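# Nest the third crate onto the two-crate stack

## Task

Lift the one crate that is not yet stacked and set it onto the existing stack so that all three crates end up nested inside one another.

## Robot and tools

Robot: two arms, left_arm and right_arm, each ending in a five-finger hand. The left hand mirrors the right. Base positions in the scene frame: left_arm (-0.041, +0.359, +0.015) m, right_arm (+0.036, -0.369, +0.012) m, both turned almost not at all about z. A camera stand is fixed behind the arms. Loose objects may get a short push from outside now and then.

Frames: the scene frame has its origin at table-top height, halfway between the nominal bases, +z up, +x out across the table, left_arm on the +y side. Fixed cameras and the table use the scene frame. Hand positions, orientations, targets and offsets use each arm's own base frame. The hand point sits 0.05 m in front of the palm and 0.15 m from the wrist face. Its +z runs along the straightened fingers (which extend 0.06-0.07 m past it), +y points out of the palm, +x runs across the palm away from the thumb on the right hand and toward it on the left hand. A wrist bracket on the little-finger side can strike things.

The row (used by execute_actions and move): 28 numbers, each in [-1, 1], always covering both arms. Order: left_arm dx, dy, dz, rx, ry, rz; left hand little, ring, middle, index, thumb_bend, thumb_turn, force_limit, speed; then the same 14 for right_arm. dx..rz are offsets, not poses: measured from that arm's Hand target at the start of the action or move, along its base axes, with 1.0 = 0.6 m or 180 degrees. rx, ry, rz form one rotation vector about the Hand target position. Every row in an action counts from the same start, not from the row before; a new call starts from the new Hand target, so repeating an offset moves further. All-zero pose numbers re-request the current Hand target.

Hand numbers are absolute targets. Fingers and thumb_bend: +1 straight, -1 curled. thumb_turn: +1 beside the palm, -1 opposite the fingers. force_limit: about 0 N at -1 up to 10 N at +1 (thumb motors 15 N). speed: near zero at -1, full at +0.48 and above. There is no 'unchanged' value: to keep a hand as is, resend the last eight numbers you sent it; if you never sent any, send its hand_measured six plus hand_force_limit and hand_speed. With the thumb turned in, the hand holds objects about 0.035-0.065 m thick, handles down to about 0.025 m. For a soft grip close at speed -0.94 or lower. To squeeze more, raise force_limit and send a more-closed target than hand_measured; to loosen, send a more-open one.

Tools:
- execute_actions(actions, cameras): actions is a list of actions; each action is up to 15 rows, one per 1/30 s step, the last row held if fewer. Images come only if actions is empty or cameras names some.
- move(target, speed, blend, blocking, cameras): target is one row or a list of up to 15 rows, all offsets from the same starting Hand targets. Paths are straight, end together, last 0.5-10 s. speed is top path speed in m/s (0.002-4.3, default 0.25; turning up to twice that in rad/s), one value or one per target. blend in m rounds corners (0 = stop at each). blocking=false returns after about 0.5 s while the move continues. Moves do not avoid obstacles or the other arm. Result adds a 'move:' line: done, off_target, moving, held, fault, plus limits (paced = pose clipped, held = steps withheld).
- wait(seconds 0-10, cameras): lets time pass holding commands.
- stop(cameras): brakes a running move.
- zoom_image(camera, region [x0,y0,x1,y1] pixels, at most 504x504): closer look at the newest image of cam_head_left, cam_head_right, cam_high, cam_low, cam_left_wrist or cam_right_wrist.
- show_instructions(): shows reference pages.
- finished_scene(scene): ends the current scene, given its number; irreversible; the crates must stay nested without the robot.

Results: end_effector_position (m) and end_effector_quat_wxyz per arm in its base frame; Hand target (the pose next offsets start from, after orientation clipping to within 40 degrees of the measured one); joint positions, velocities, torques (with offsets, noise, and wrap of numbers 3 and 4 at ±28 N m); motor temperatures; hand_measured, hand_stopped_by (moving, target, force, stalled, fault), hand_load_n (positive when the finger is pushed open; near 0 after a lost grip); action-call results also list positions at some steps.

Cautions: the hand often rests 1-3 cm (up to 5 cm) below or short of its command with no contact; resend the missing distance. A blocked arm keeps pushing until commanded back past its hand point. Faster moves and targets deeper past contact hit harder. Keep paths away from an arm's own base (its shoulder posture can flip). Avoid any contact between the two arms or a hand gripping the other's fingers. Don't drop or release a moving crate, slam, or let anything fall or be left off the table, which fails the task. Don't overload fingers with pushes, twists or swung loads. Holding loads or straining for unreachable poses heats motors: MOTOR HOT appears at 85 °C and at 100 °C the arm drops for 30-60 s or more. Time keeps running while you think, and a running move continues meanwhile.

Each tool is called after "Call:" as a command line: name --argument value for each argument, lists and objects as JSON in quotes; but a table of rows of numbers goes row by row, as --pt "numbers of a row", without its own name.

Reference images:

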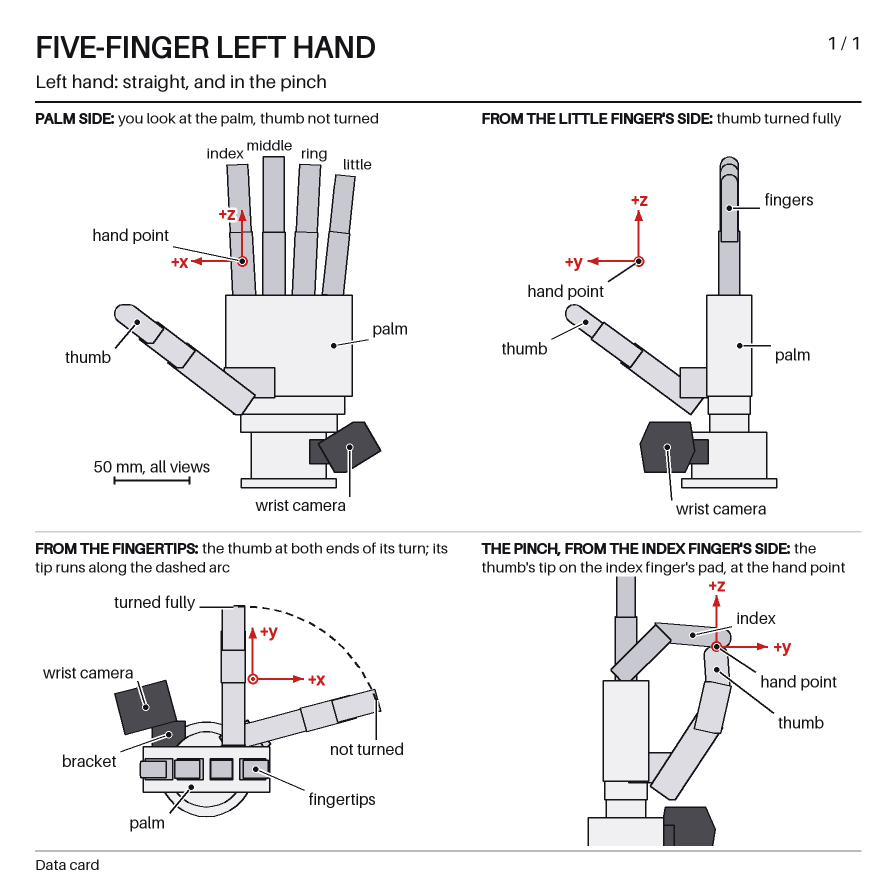

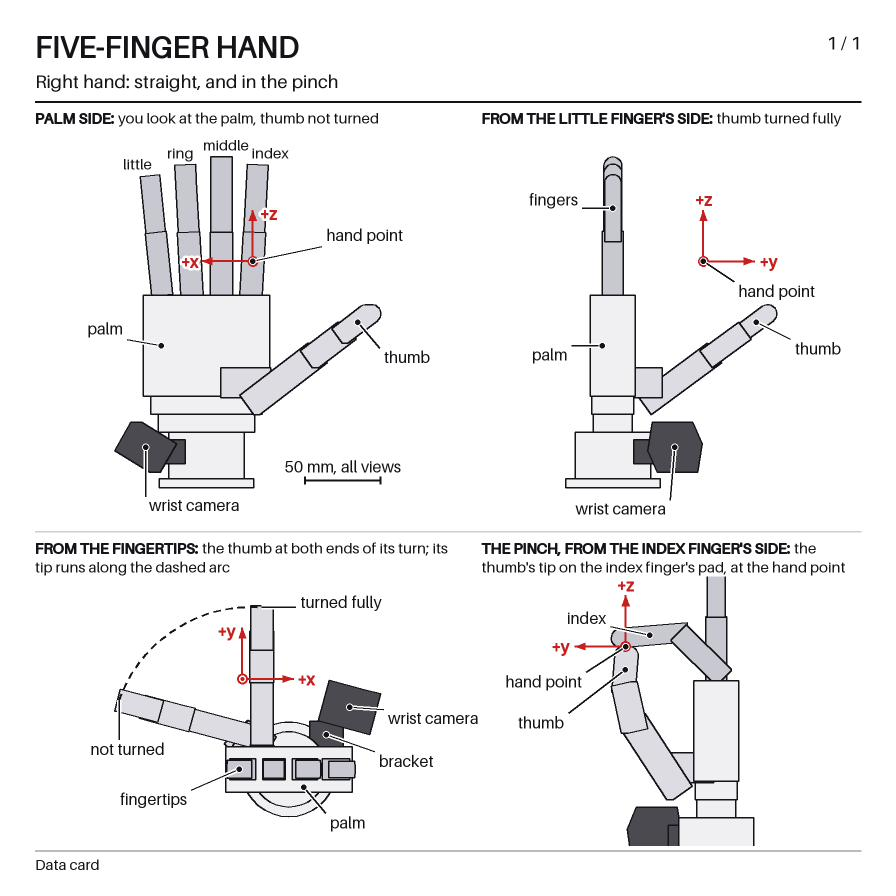

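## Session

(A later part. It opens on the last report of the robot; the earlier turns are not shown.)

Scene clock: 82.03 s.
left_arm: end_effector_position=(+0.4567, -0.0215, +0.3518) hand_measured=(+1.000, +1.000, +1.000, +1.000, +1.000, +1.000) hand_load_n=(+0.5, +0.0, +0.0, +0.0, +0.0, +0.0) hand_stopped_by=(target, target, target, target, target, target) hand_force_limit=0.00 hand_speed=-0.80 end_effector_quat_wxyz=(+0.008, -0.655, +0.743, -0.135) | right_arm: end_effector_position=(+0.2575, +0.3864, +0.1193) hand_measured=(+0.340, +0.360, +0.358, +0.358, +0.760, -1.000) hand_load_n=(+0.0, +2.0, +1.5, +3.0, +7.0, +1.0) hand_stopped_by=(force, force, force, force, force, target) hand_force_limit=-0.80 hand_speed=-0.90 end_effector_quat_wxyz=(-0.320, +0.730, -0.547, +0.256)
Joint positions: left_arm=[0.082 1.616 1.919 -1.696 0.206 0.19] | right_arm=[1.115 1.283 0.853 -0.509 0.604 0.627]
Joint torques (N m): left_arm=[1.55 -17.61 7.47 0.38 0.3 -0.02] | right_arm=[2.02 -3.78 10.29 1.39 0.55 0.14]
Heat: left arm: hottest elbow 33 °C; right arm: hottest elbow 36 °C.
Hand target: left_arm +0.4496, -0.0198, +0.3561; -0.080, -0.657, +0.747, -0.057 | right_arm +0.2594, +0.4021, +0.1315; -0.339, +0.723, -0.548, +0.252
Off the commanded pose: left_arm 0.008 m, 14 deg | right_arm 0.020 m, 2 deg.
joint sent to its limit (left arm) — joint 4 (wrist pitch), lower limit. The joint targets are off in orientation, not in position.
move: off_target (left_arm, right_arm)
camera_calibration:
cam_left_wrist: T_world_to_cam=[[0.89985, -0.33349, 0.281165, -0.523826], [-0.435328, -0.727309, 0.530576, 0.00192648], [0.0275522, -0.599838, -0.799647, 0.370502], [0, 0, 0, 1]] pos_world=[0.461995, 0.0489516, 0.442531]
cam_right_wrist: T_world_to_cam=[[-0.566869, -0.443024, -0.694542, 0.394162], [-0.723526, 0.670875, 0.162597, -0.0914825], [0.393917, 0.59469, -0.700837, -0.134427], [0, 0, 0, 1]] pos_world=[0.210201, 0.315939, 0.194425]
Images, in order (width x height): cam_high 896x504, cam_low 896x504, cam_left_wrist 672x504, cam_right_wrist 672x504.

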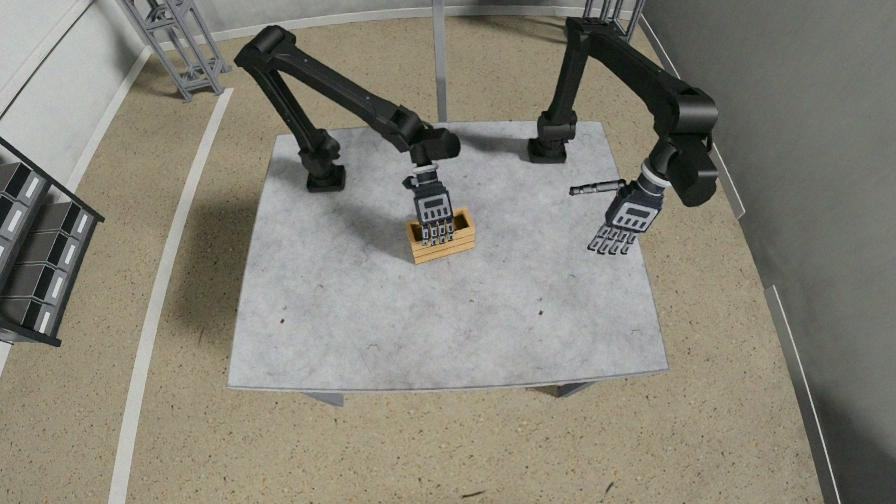

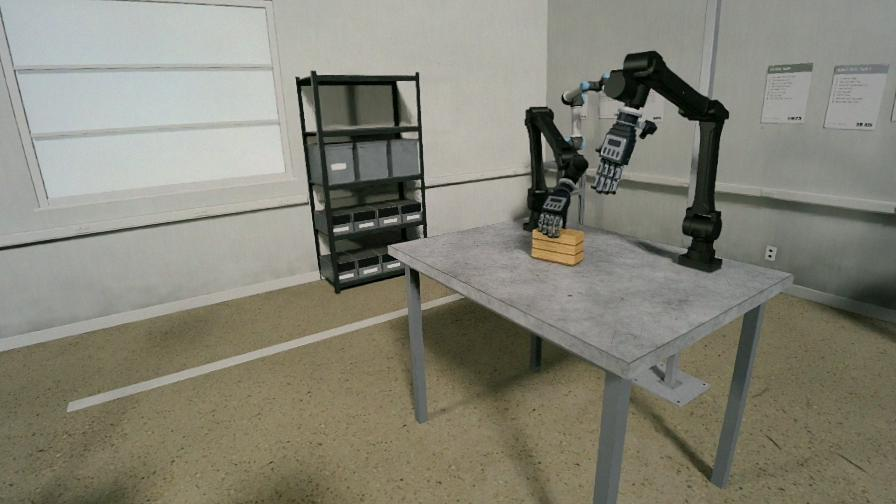

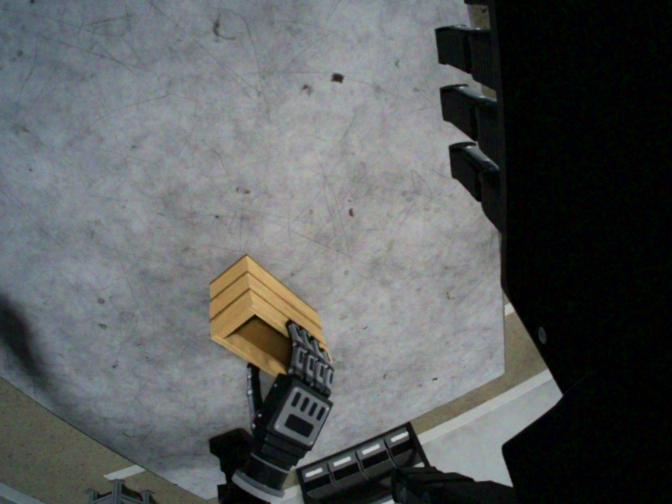

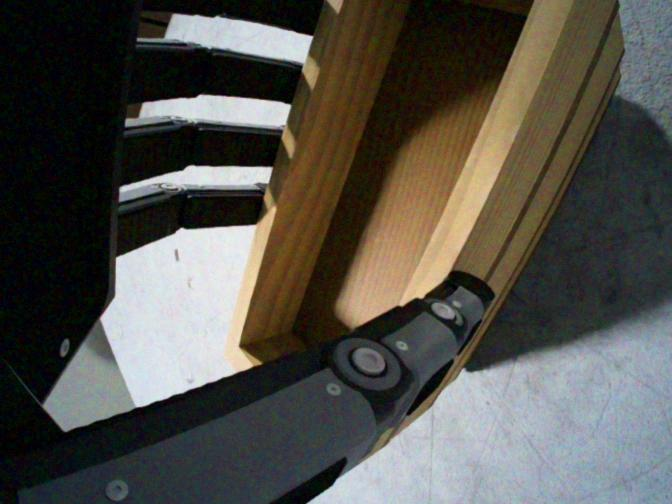

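Call:
zoom_image --camera "cam_low" --region '[560, 225, 590, 270]'

Call:
zoom_image --camera "cam_low" --region '[525, 220, 555, 265]'

Call:
zoom_image --camera "cam_high" --region '[400, 200, 490, 275]'

Call:
zoom_image --camera "cam_left_wrist" --region '[205, 250, 255, 300]'

Call:
zoom_image --camera "cam_left_wrist" --region '[250, 260, 330, 340]'

Scaled by 11.200.

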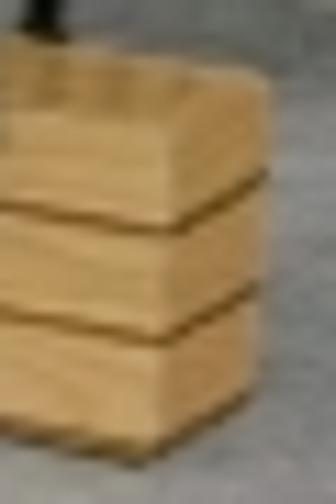

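Scaled by 11.200.

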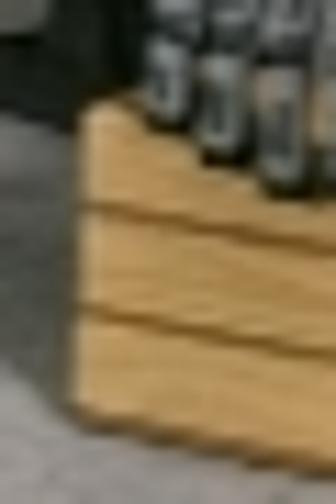

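Scaled by 5.600.

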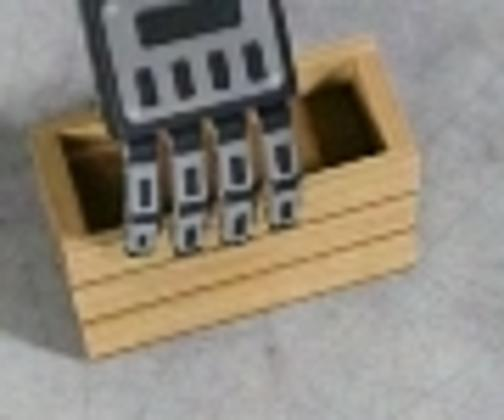

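Scaled by 10.080 from the camera's 672x504 image, which has a finer 960x720 frame.

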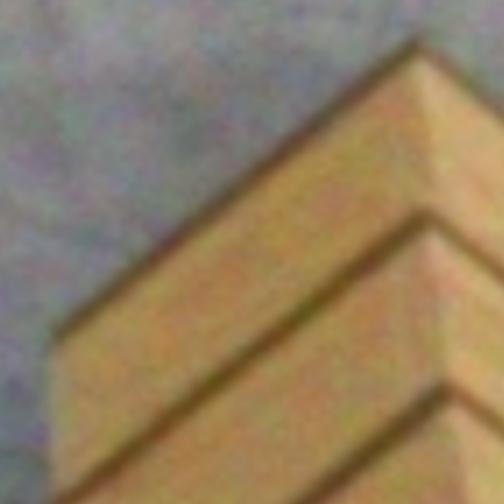

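Scaled by 6.300 from the camera's 672x504 image, which has a finer 960x720 frame.

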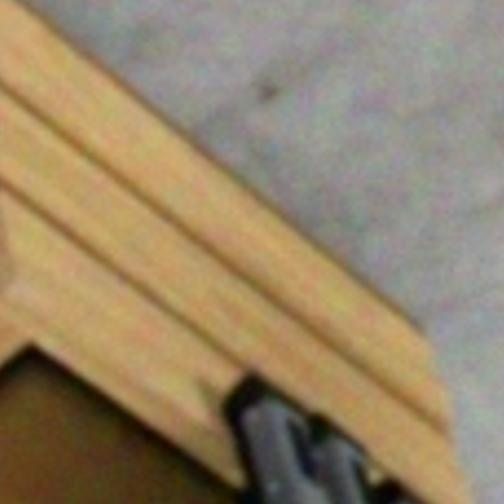

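Call:
move --target '[0,0,0,0,0,0,1,1,1,1,1,1,0,-0.8,0.0,-0.005,-0.0133,0.0,0.0,0.0,0.1,0.1,0.15,0.15,0.5,-1,-0.8,-0.9]' --speed 0.03 --cameras '["cam_right_wrist","cam_left_wrist","cam_low","cam_head_left","cam_head_right"]'

Call:
zoom_image --camera "cam_left_wrist" --region '[205, 245, 285, 325]'

Call:
zoom_image --camera "cam_right_wrist" --region '[540, 0, 652, 112]'

Call:
zoom_image --camera "cam_low" --region '[560, 225, 590, 270]'

Call:
zoom_image --camera "cam_low" --region '[525, 220, 555, 265]'

Call:
zoom_image --camera "cam_head_left" --region '[435, 195, 515, 260]'

Call:
zoom_image --camera "cam_head_right" --region '[445, 195, 525, 260]'

Scene clock: 85.07 s.
left_arm: end_effector_position=(+0.4567, -0.0215, +0.3518) hand_measured=(+1.000, +1.000, +1.000, +1.000, +1.000, +1.000) hand_load_n=(+0.0, +0.0, +0.0, +0.0, +0.0, +0.0) hand_stopped_by=(target, target, target, target, target, target) hand_force_limit=0.00 hand_speed=-0.80 end_effector_quat_wxyz=(+0.008, -0.655, +0.743, -0.135) | right_arm: end_effector_position=(+0.2594, +0.3902, +0.1184) hand_measured=(+0.340, +0.360, +0.358, +0.358, +0.760, -1.000) hand_load_n=(+0.0, +2.0, +1.0, +3.0, +7.0, +1.0) hand_stopped_by=(force, force, force, force, force, target) hand_force_limit=-0.80 hand_speed=-0.90 end_effector_quat_wxyz=(-0.326, +0.727, -0.548, +0.255)
Joint positions: left_arm=[0.082 1.616 1.919 -1.696 0.206 0.19] | right_arm=[1.115 1.289 0.85 -0.486 0.604 0.627]
Joint torques (N m): left_arm=[1.67 -17.08 7.6 0.32 0.31 -0.02] | right_arm=[1.73 -3.96 8.73 1.51 0.46 0.11]
Heat: left arm: hottest elbow 33 °C; right arm: hottest elbow 36 °C.
Hand target: left_arm +0.4496, -0.0198, +0.3561; -0.080, -0.657, +0.747, -0.057 | right_arm +0.2594, +0.3991, +0.1234; -0.339, +0.723, -0.548, +0.252
Off the commanded pose: left_arm 0.008 m, 14 deg | right_arm 0.010 m, 2 deg.
joint sent to its limit (left arm) — joint 4 (wrist pitch), lower limit. The joint targets are off in orientation, not in position.
move: off_target (left_arm)
camera_calibration:
cam_left_wrist: T_world_to_cam=[[0.89985, -0.33349, 0.281165, -0.523826], [-0.435328, -0.727309, 0.530576, 0.00192648], [0.0275522, -0.599838, -0.799647, 0.370502], [0, 0, 0, 1]] pos_world=[0.461995, 0.0489516, 0.442531]
cam_right_wrist: T_world_to_cam=[[-0.562375, -0.433929, -0.703875, 0.392802], [-0.724579, 0.66874, 0.166649, -0.091969], [0.398396, 0.603733, -0.690498, -0.143936], [0, 0, 0, 1]] pos_world=[0.211607, 0.31885, 0.192423]
Images, in order (width x height): cam_head_left 896x504, cam_head_right 896x504, cam_low 896x504, cam_left_wrist 672x504, cam_right_wrist 672x504.

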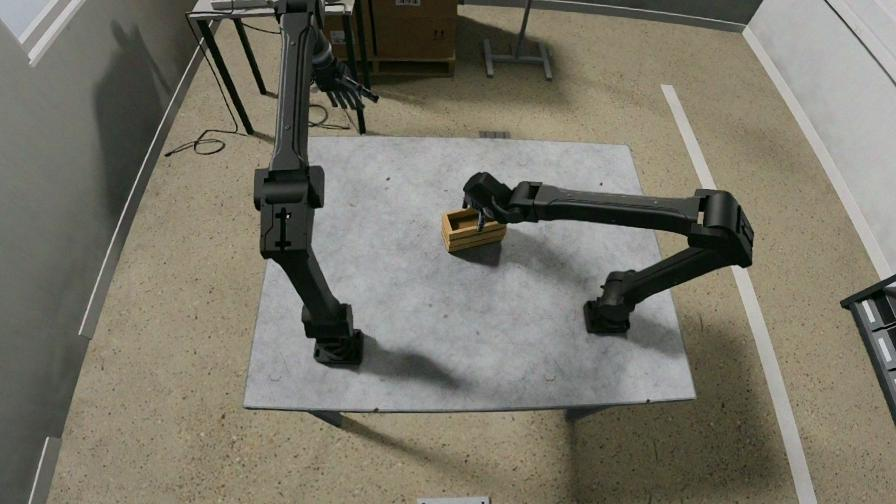

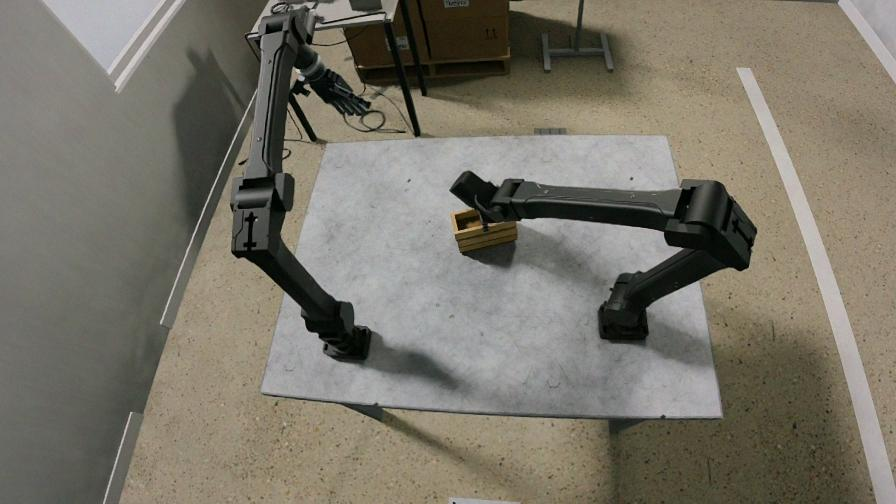

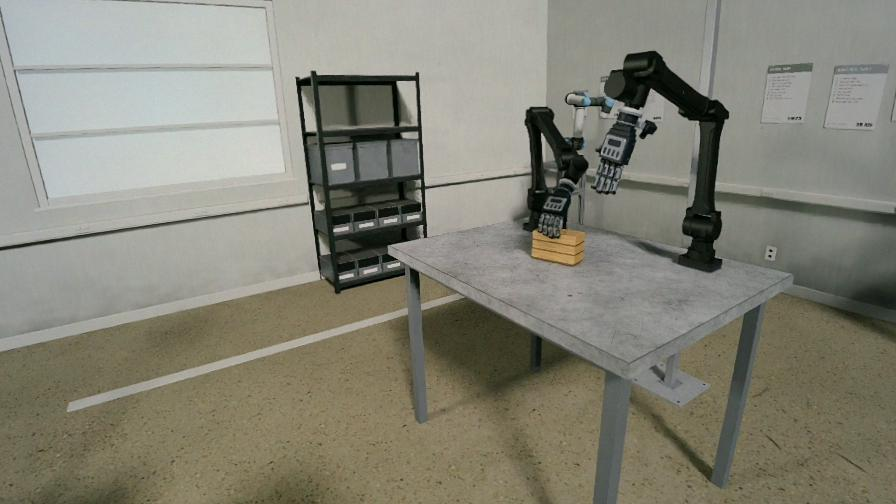

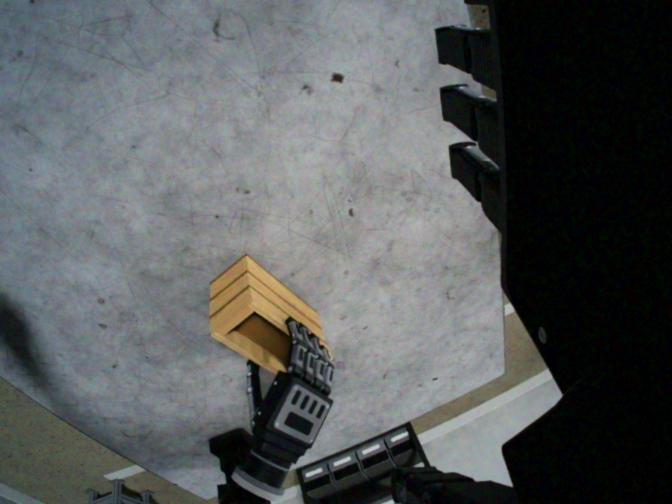

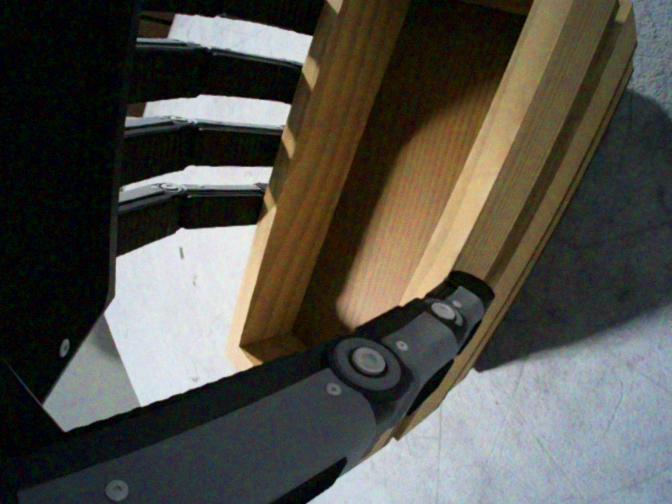

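Scaled by 6.300 from the camera's 672x504 image, which has a finer 960x720 frame.

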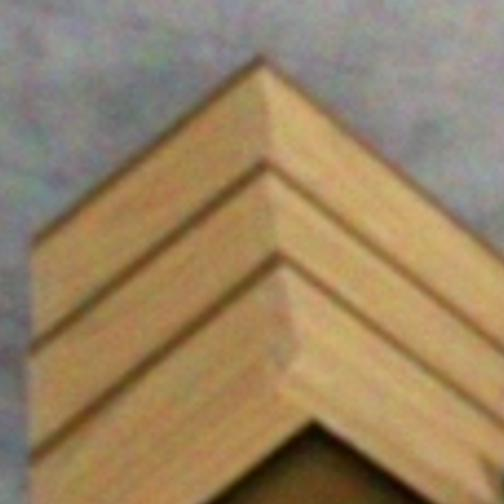

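Scaled by 4.500 from the camera's 672x504 image, which has a finer 960x720 frame.

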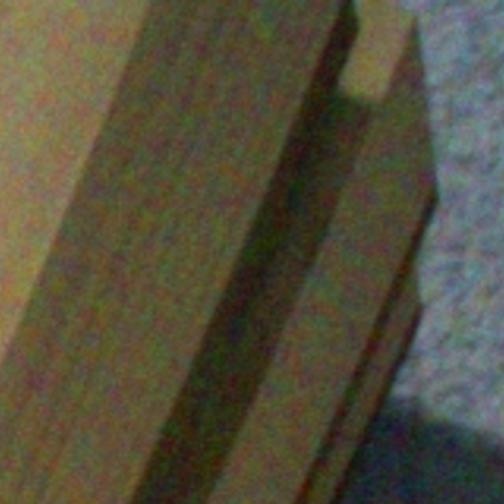

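Scaled by 11.200.

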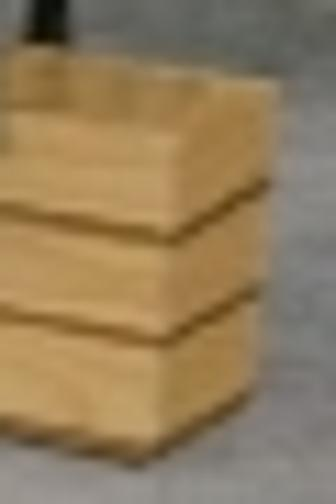

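Scaled by 11.200.

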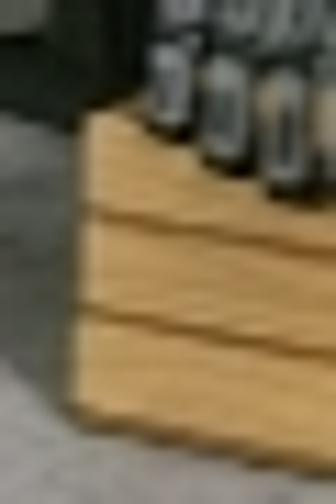

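Scaled by 6.300.

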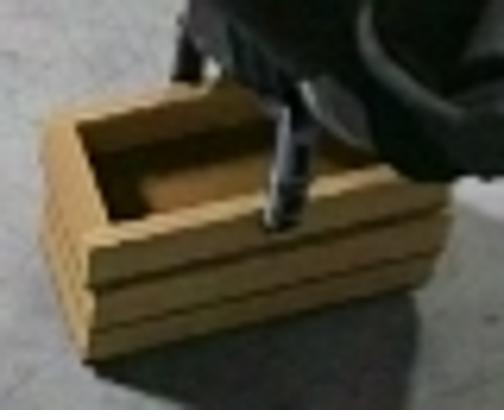

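Scaled by 6.300.

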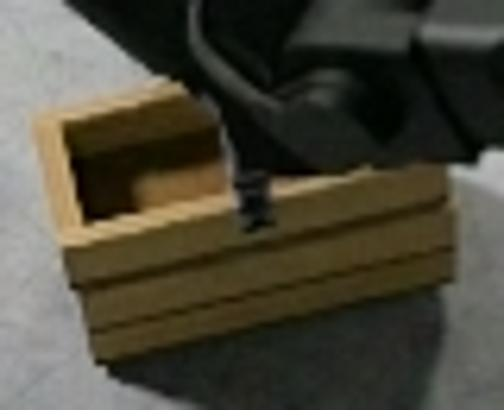

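Call:
move --target '[0,0,0,0,0,0,1,1,1,1,1,1,0,-0.8,0.0083,0.0125,0.0917,0.0,0.0,0.0,0.1,0.1,0.15,0.15,0.5,-1,-0.8,-0.9]' --speed 0.08 --cameras '["all"]'

Call:
zoom_image --camera "cam_left_wrist" --region '[205, 245, 285, 325]'

Call:
zoom_image --camera "cam_right_wrist" --region '[500, 0, 650, 150]'

Call:
zoom_image --camera "cam_low" --region '[525, 210, 590, 275]'

Call:
zoom_image --camera "cam_head_left" --region '[435, 195, 515, 260]'

Call:
zoom_image --camera "cam_head_right" --region '[445, 195, 525, 260]'

Call:
zoom_image --camera "cam_high" --region '[400, 200, 490, 275]'

Scene clock: 87.70 s.
left_arm: end_effector_position=(+0.4567, -0.0215, +0.3518) hand_measured=(+1.000, +1.000, +1.000, +1.000, +1.000, +1.000) hand_load_n=(+0.0, +0.0, +0.0, +0.0, +0.0, +0.0) hand_stopped_by=(target, target, target, target, target, target) hand_force_limit=0.00 hand_speed=-0.80 end_effector_quat_wxyz=(+0.008, -0.655, +0.743, -0.135) | right_arm: end_effector_position=(+0.2584, +0.3883, +0.1459) hand_measured=(+0.340, +0.360, +0.358, +0.358, +0.760, -1.000) hand_load_n=(+0.0, +2.0, +1.5, +3.0, +7.0, +1.0) hand_stopped_by=(force, force, force, force, force, target) hand_force_limit=-0.80 hand_speed=-0.90 end_effector_quat_wxyz=(-0.310, +0.734, -0.546, +0.258)
Joint positions: left_arm=[0.082 1.616 1.919 -1.696 0.206 0.19] | right_arm=[1.115 1.27 0.925 -0.616 0.604 0.627]
Joint torques (N m): left_arm=[1.26 -17.73 7.43 0.35 0.31 -0.02] | right_arm=[1.49 -5.13 13.08 0.61 0.39 0.08]
Heat: left arm: hottest elbow 33 °C; right arm: hottest elbow 36 °C.
Hand target: left_arm +0.4496, -0.0198, +0.3561; -0.080, -0.657, +0.747, -0.057 | right_arm +0.2643, +0.4066, +0.1784; -0.339, +0.723, -0.548, +0.252
Off the commanded pose: left_arm 0.008 m, 14 deg | right_arm 0.038 m, 4 deg.
joint sent to its limit (left arm) — joint 4 (wrist pitch), lower limit. The joint targets are off in orientation, not in position.
move: off_target (left_arm, right_arm)
camera_calibration:
cam_left_wrist: T_world_to_cam=[[0.89985, -0.33349, 0.281165, -0.523826], [-0.435328, -0.727309, 0.530576, 0.00192648], [0.0275522, -0.599838, -0.799647, 0.370502], [0, 0, 0, 1]] pos_world=[0.461995, 0.0489516, 0.442531]
cam_right_wrist: T_world_to_cam=[[-0.573435, -0.456461, -0.680305, 0.418925], [-0.722004, 0.67399, 0.156359, -0.0970896], [0.387147, 0.580845, -0.716056, -0.107879], [0, 0, 0, 1]] pos_world=[0.211893, 0.319322, 0.22293]

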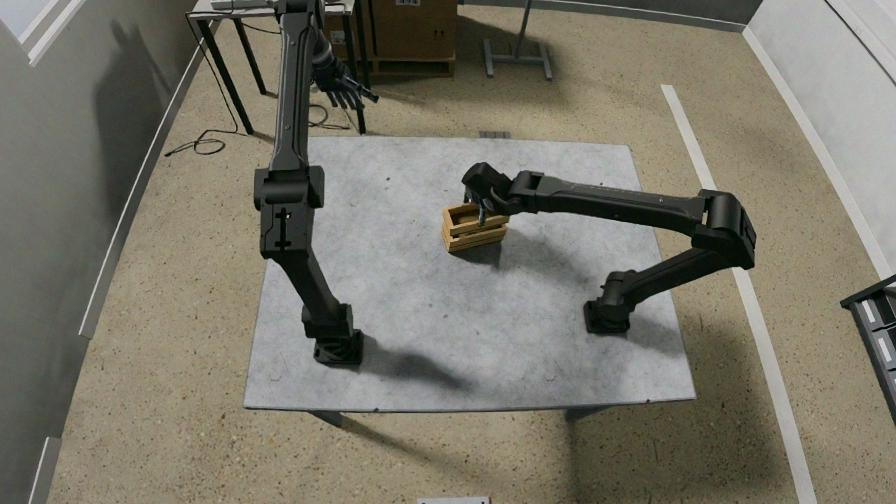

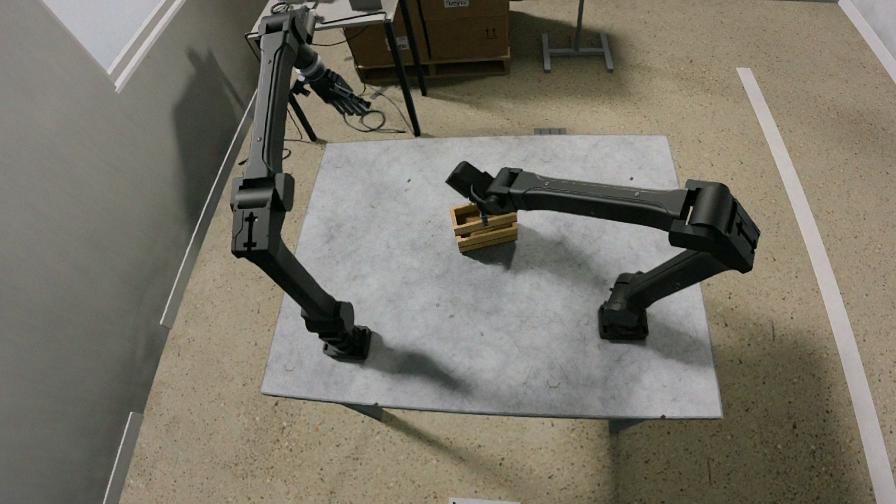

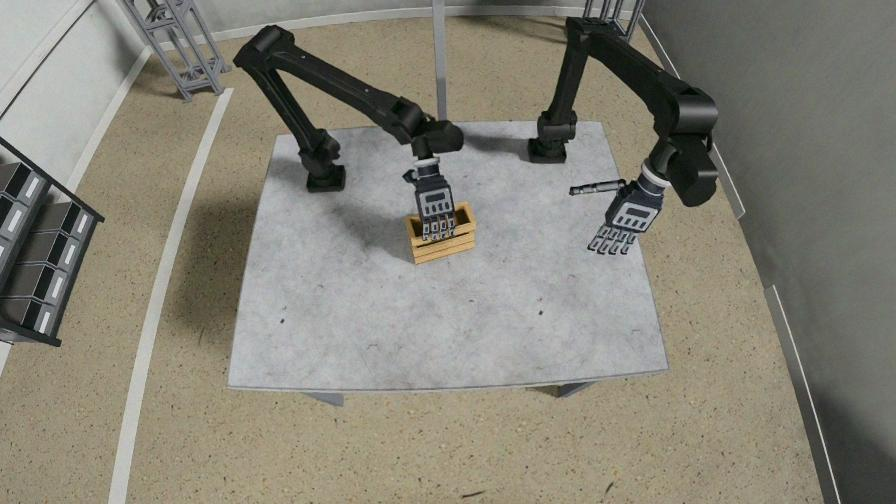

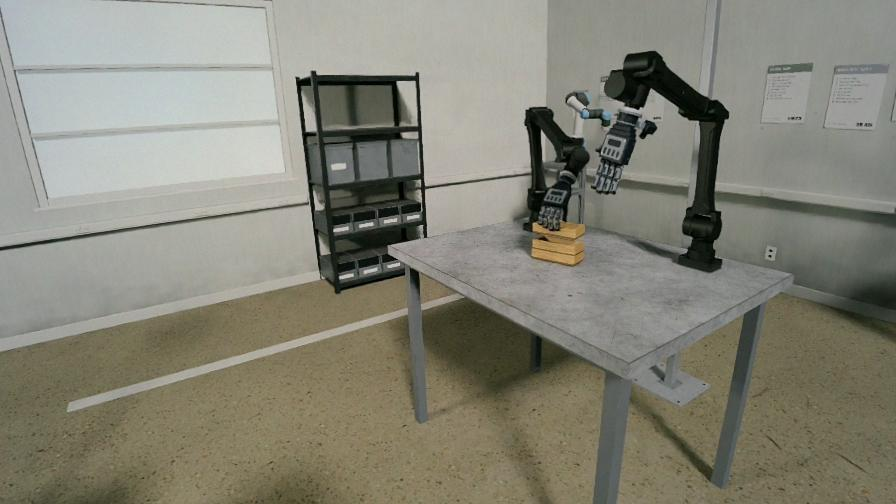

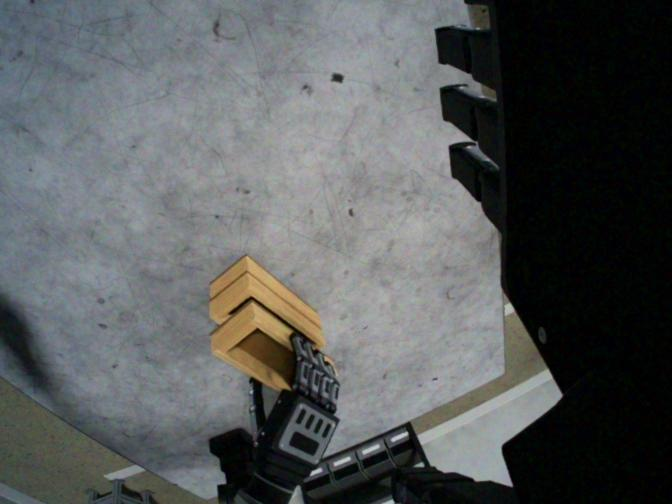

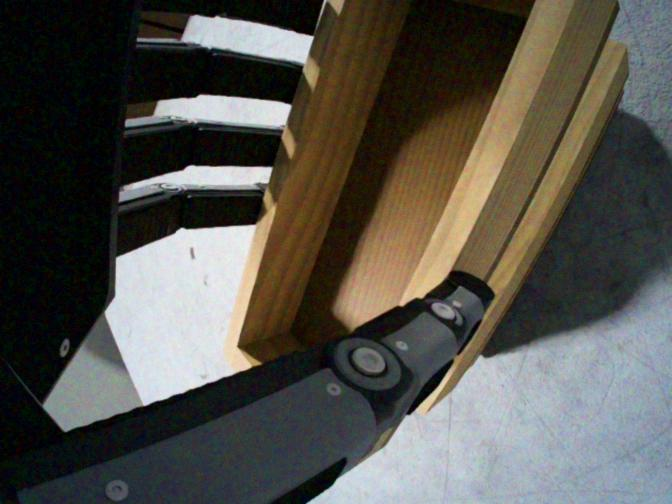

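Scaled by 6.300 from the camera's 672x504 image, which has a finer 960x720 frame.

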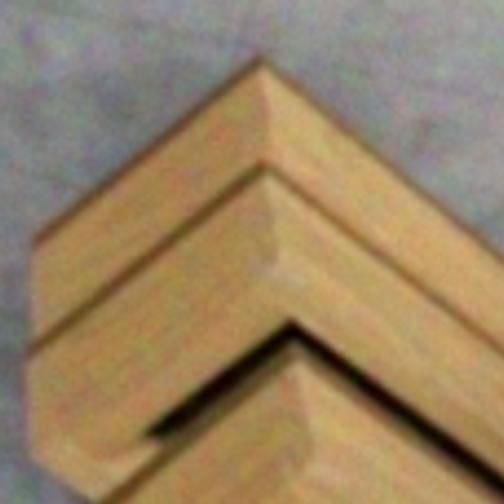

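Scaled by 3.360 from the camera's 672x504 image, which has a finer 960x720 frame.

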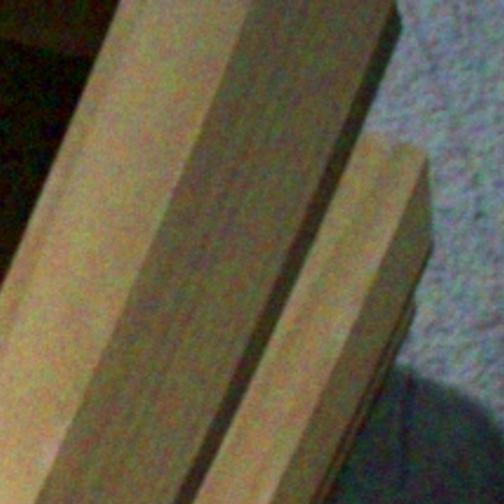

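Scaled by 7.754.

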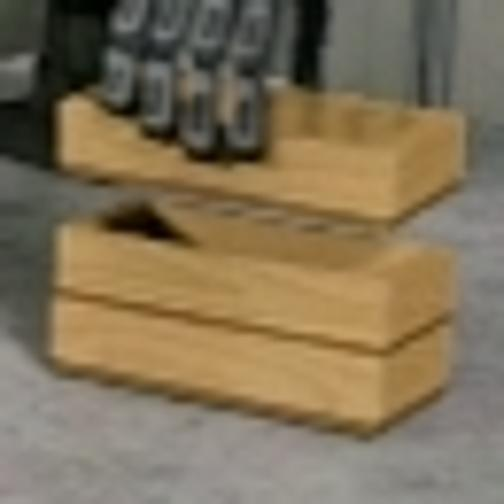

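Scaled by 6.300.

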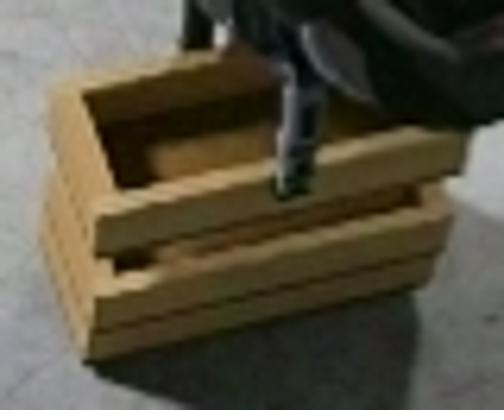

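Scaled by 6.300.

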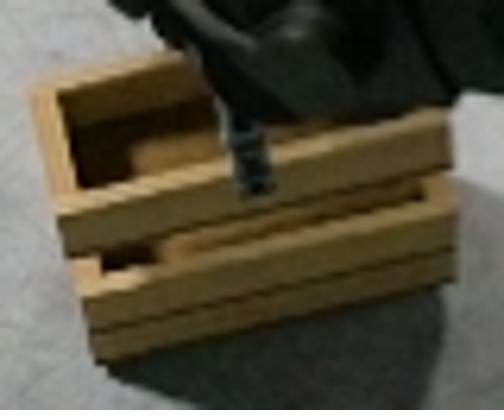

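Scaled by 5.600.

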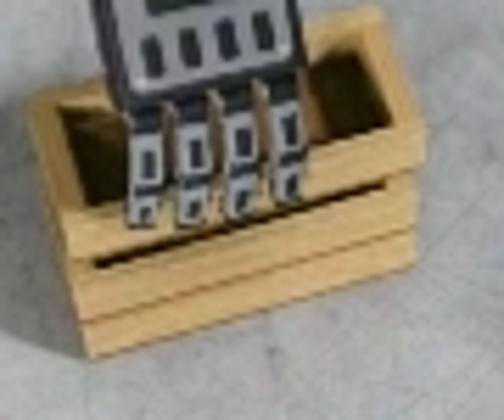

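Call:
zoom_image --camera "cam_left_wrist" --region '[205, 265, 245, 315]'

Call:
zoom_image --camera "cam_left_wrist" --region '[225, 250, 265, 300]'

Call:
zoom_image --camera "cam_left_wrist" --region '[290, 290, 340, 350]'

Call:
zoom_image --camera "cam_right_wrist" --region '[560, 60, 650, 180]'

Call:
zoom_image --camera "cam_right_wrist" --region '[410, 320, 500, 430]'

Scaled by 10.080 from the camera's 672x504 image, which has a finer 960x720 frame.

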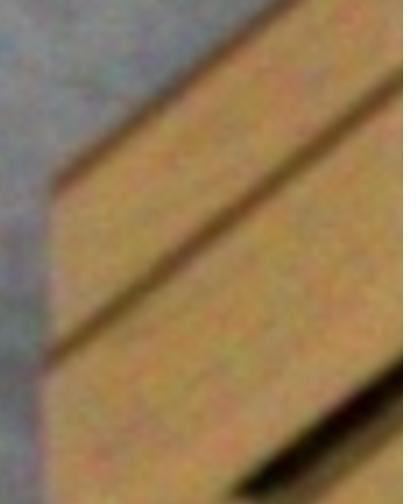

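Scaled by 10.080 from the camera's 672x504 image, which has a finer 960x720 frame.

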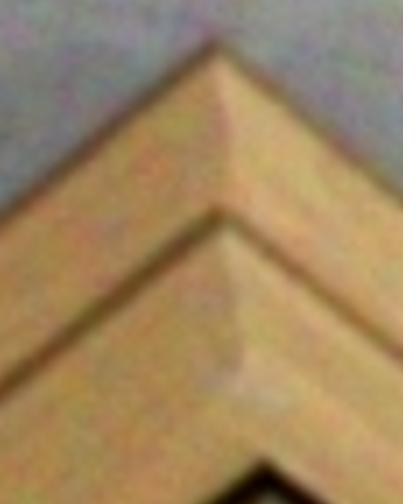

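Scaled by 8.400 from the camera's 672x504 image, which has a finer 960x720 frame.

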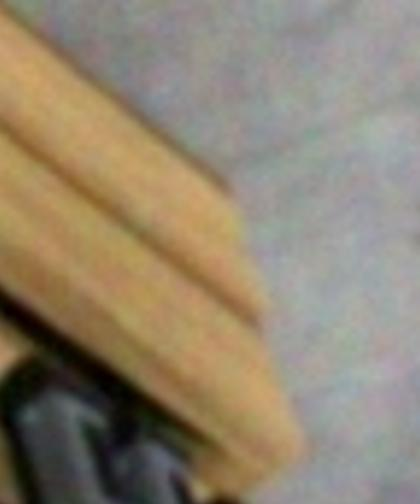

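Scaled by 4.200 from the camera's 672x504 image, which has a finer 960x720 frame.

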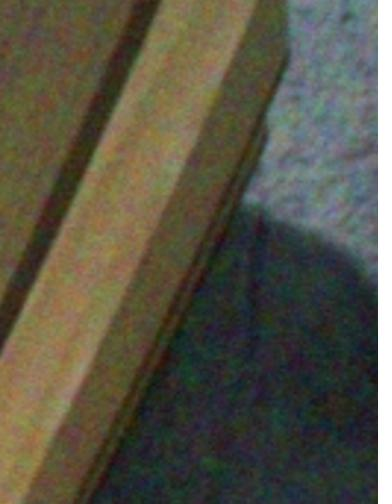

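Scaled by 4.582 from the camera's 672x504 image, which has a finer 960x720 frame.

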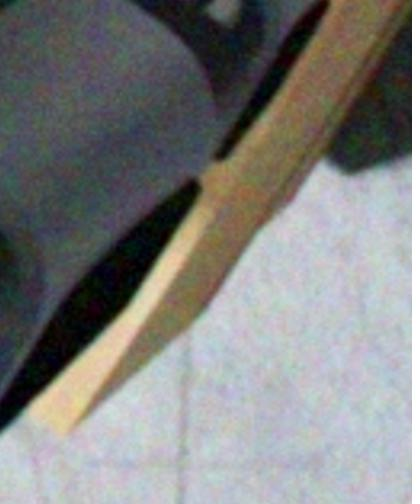

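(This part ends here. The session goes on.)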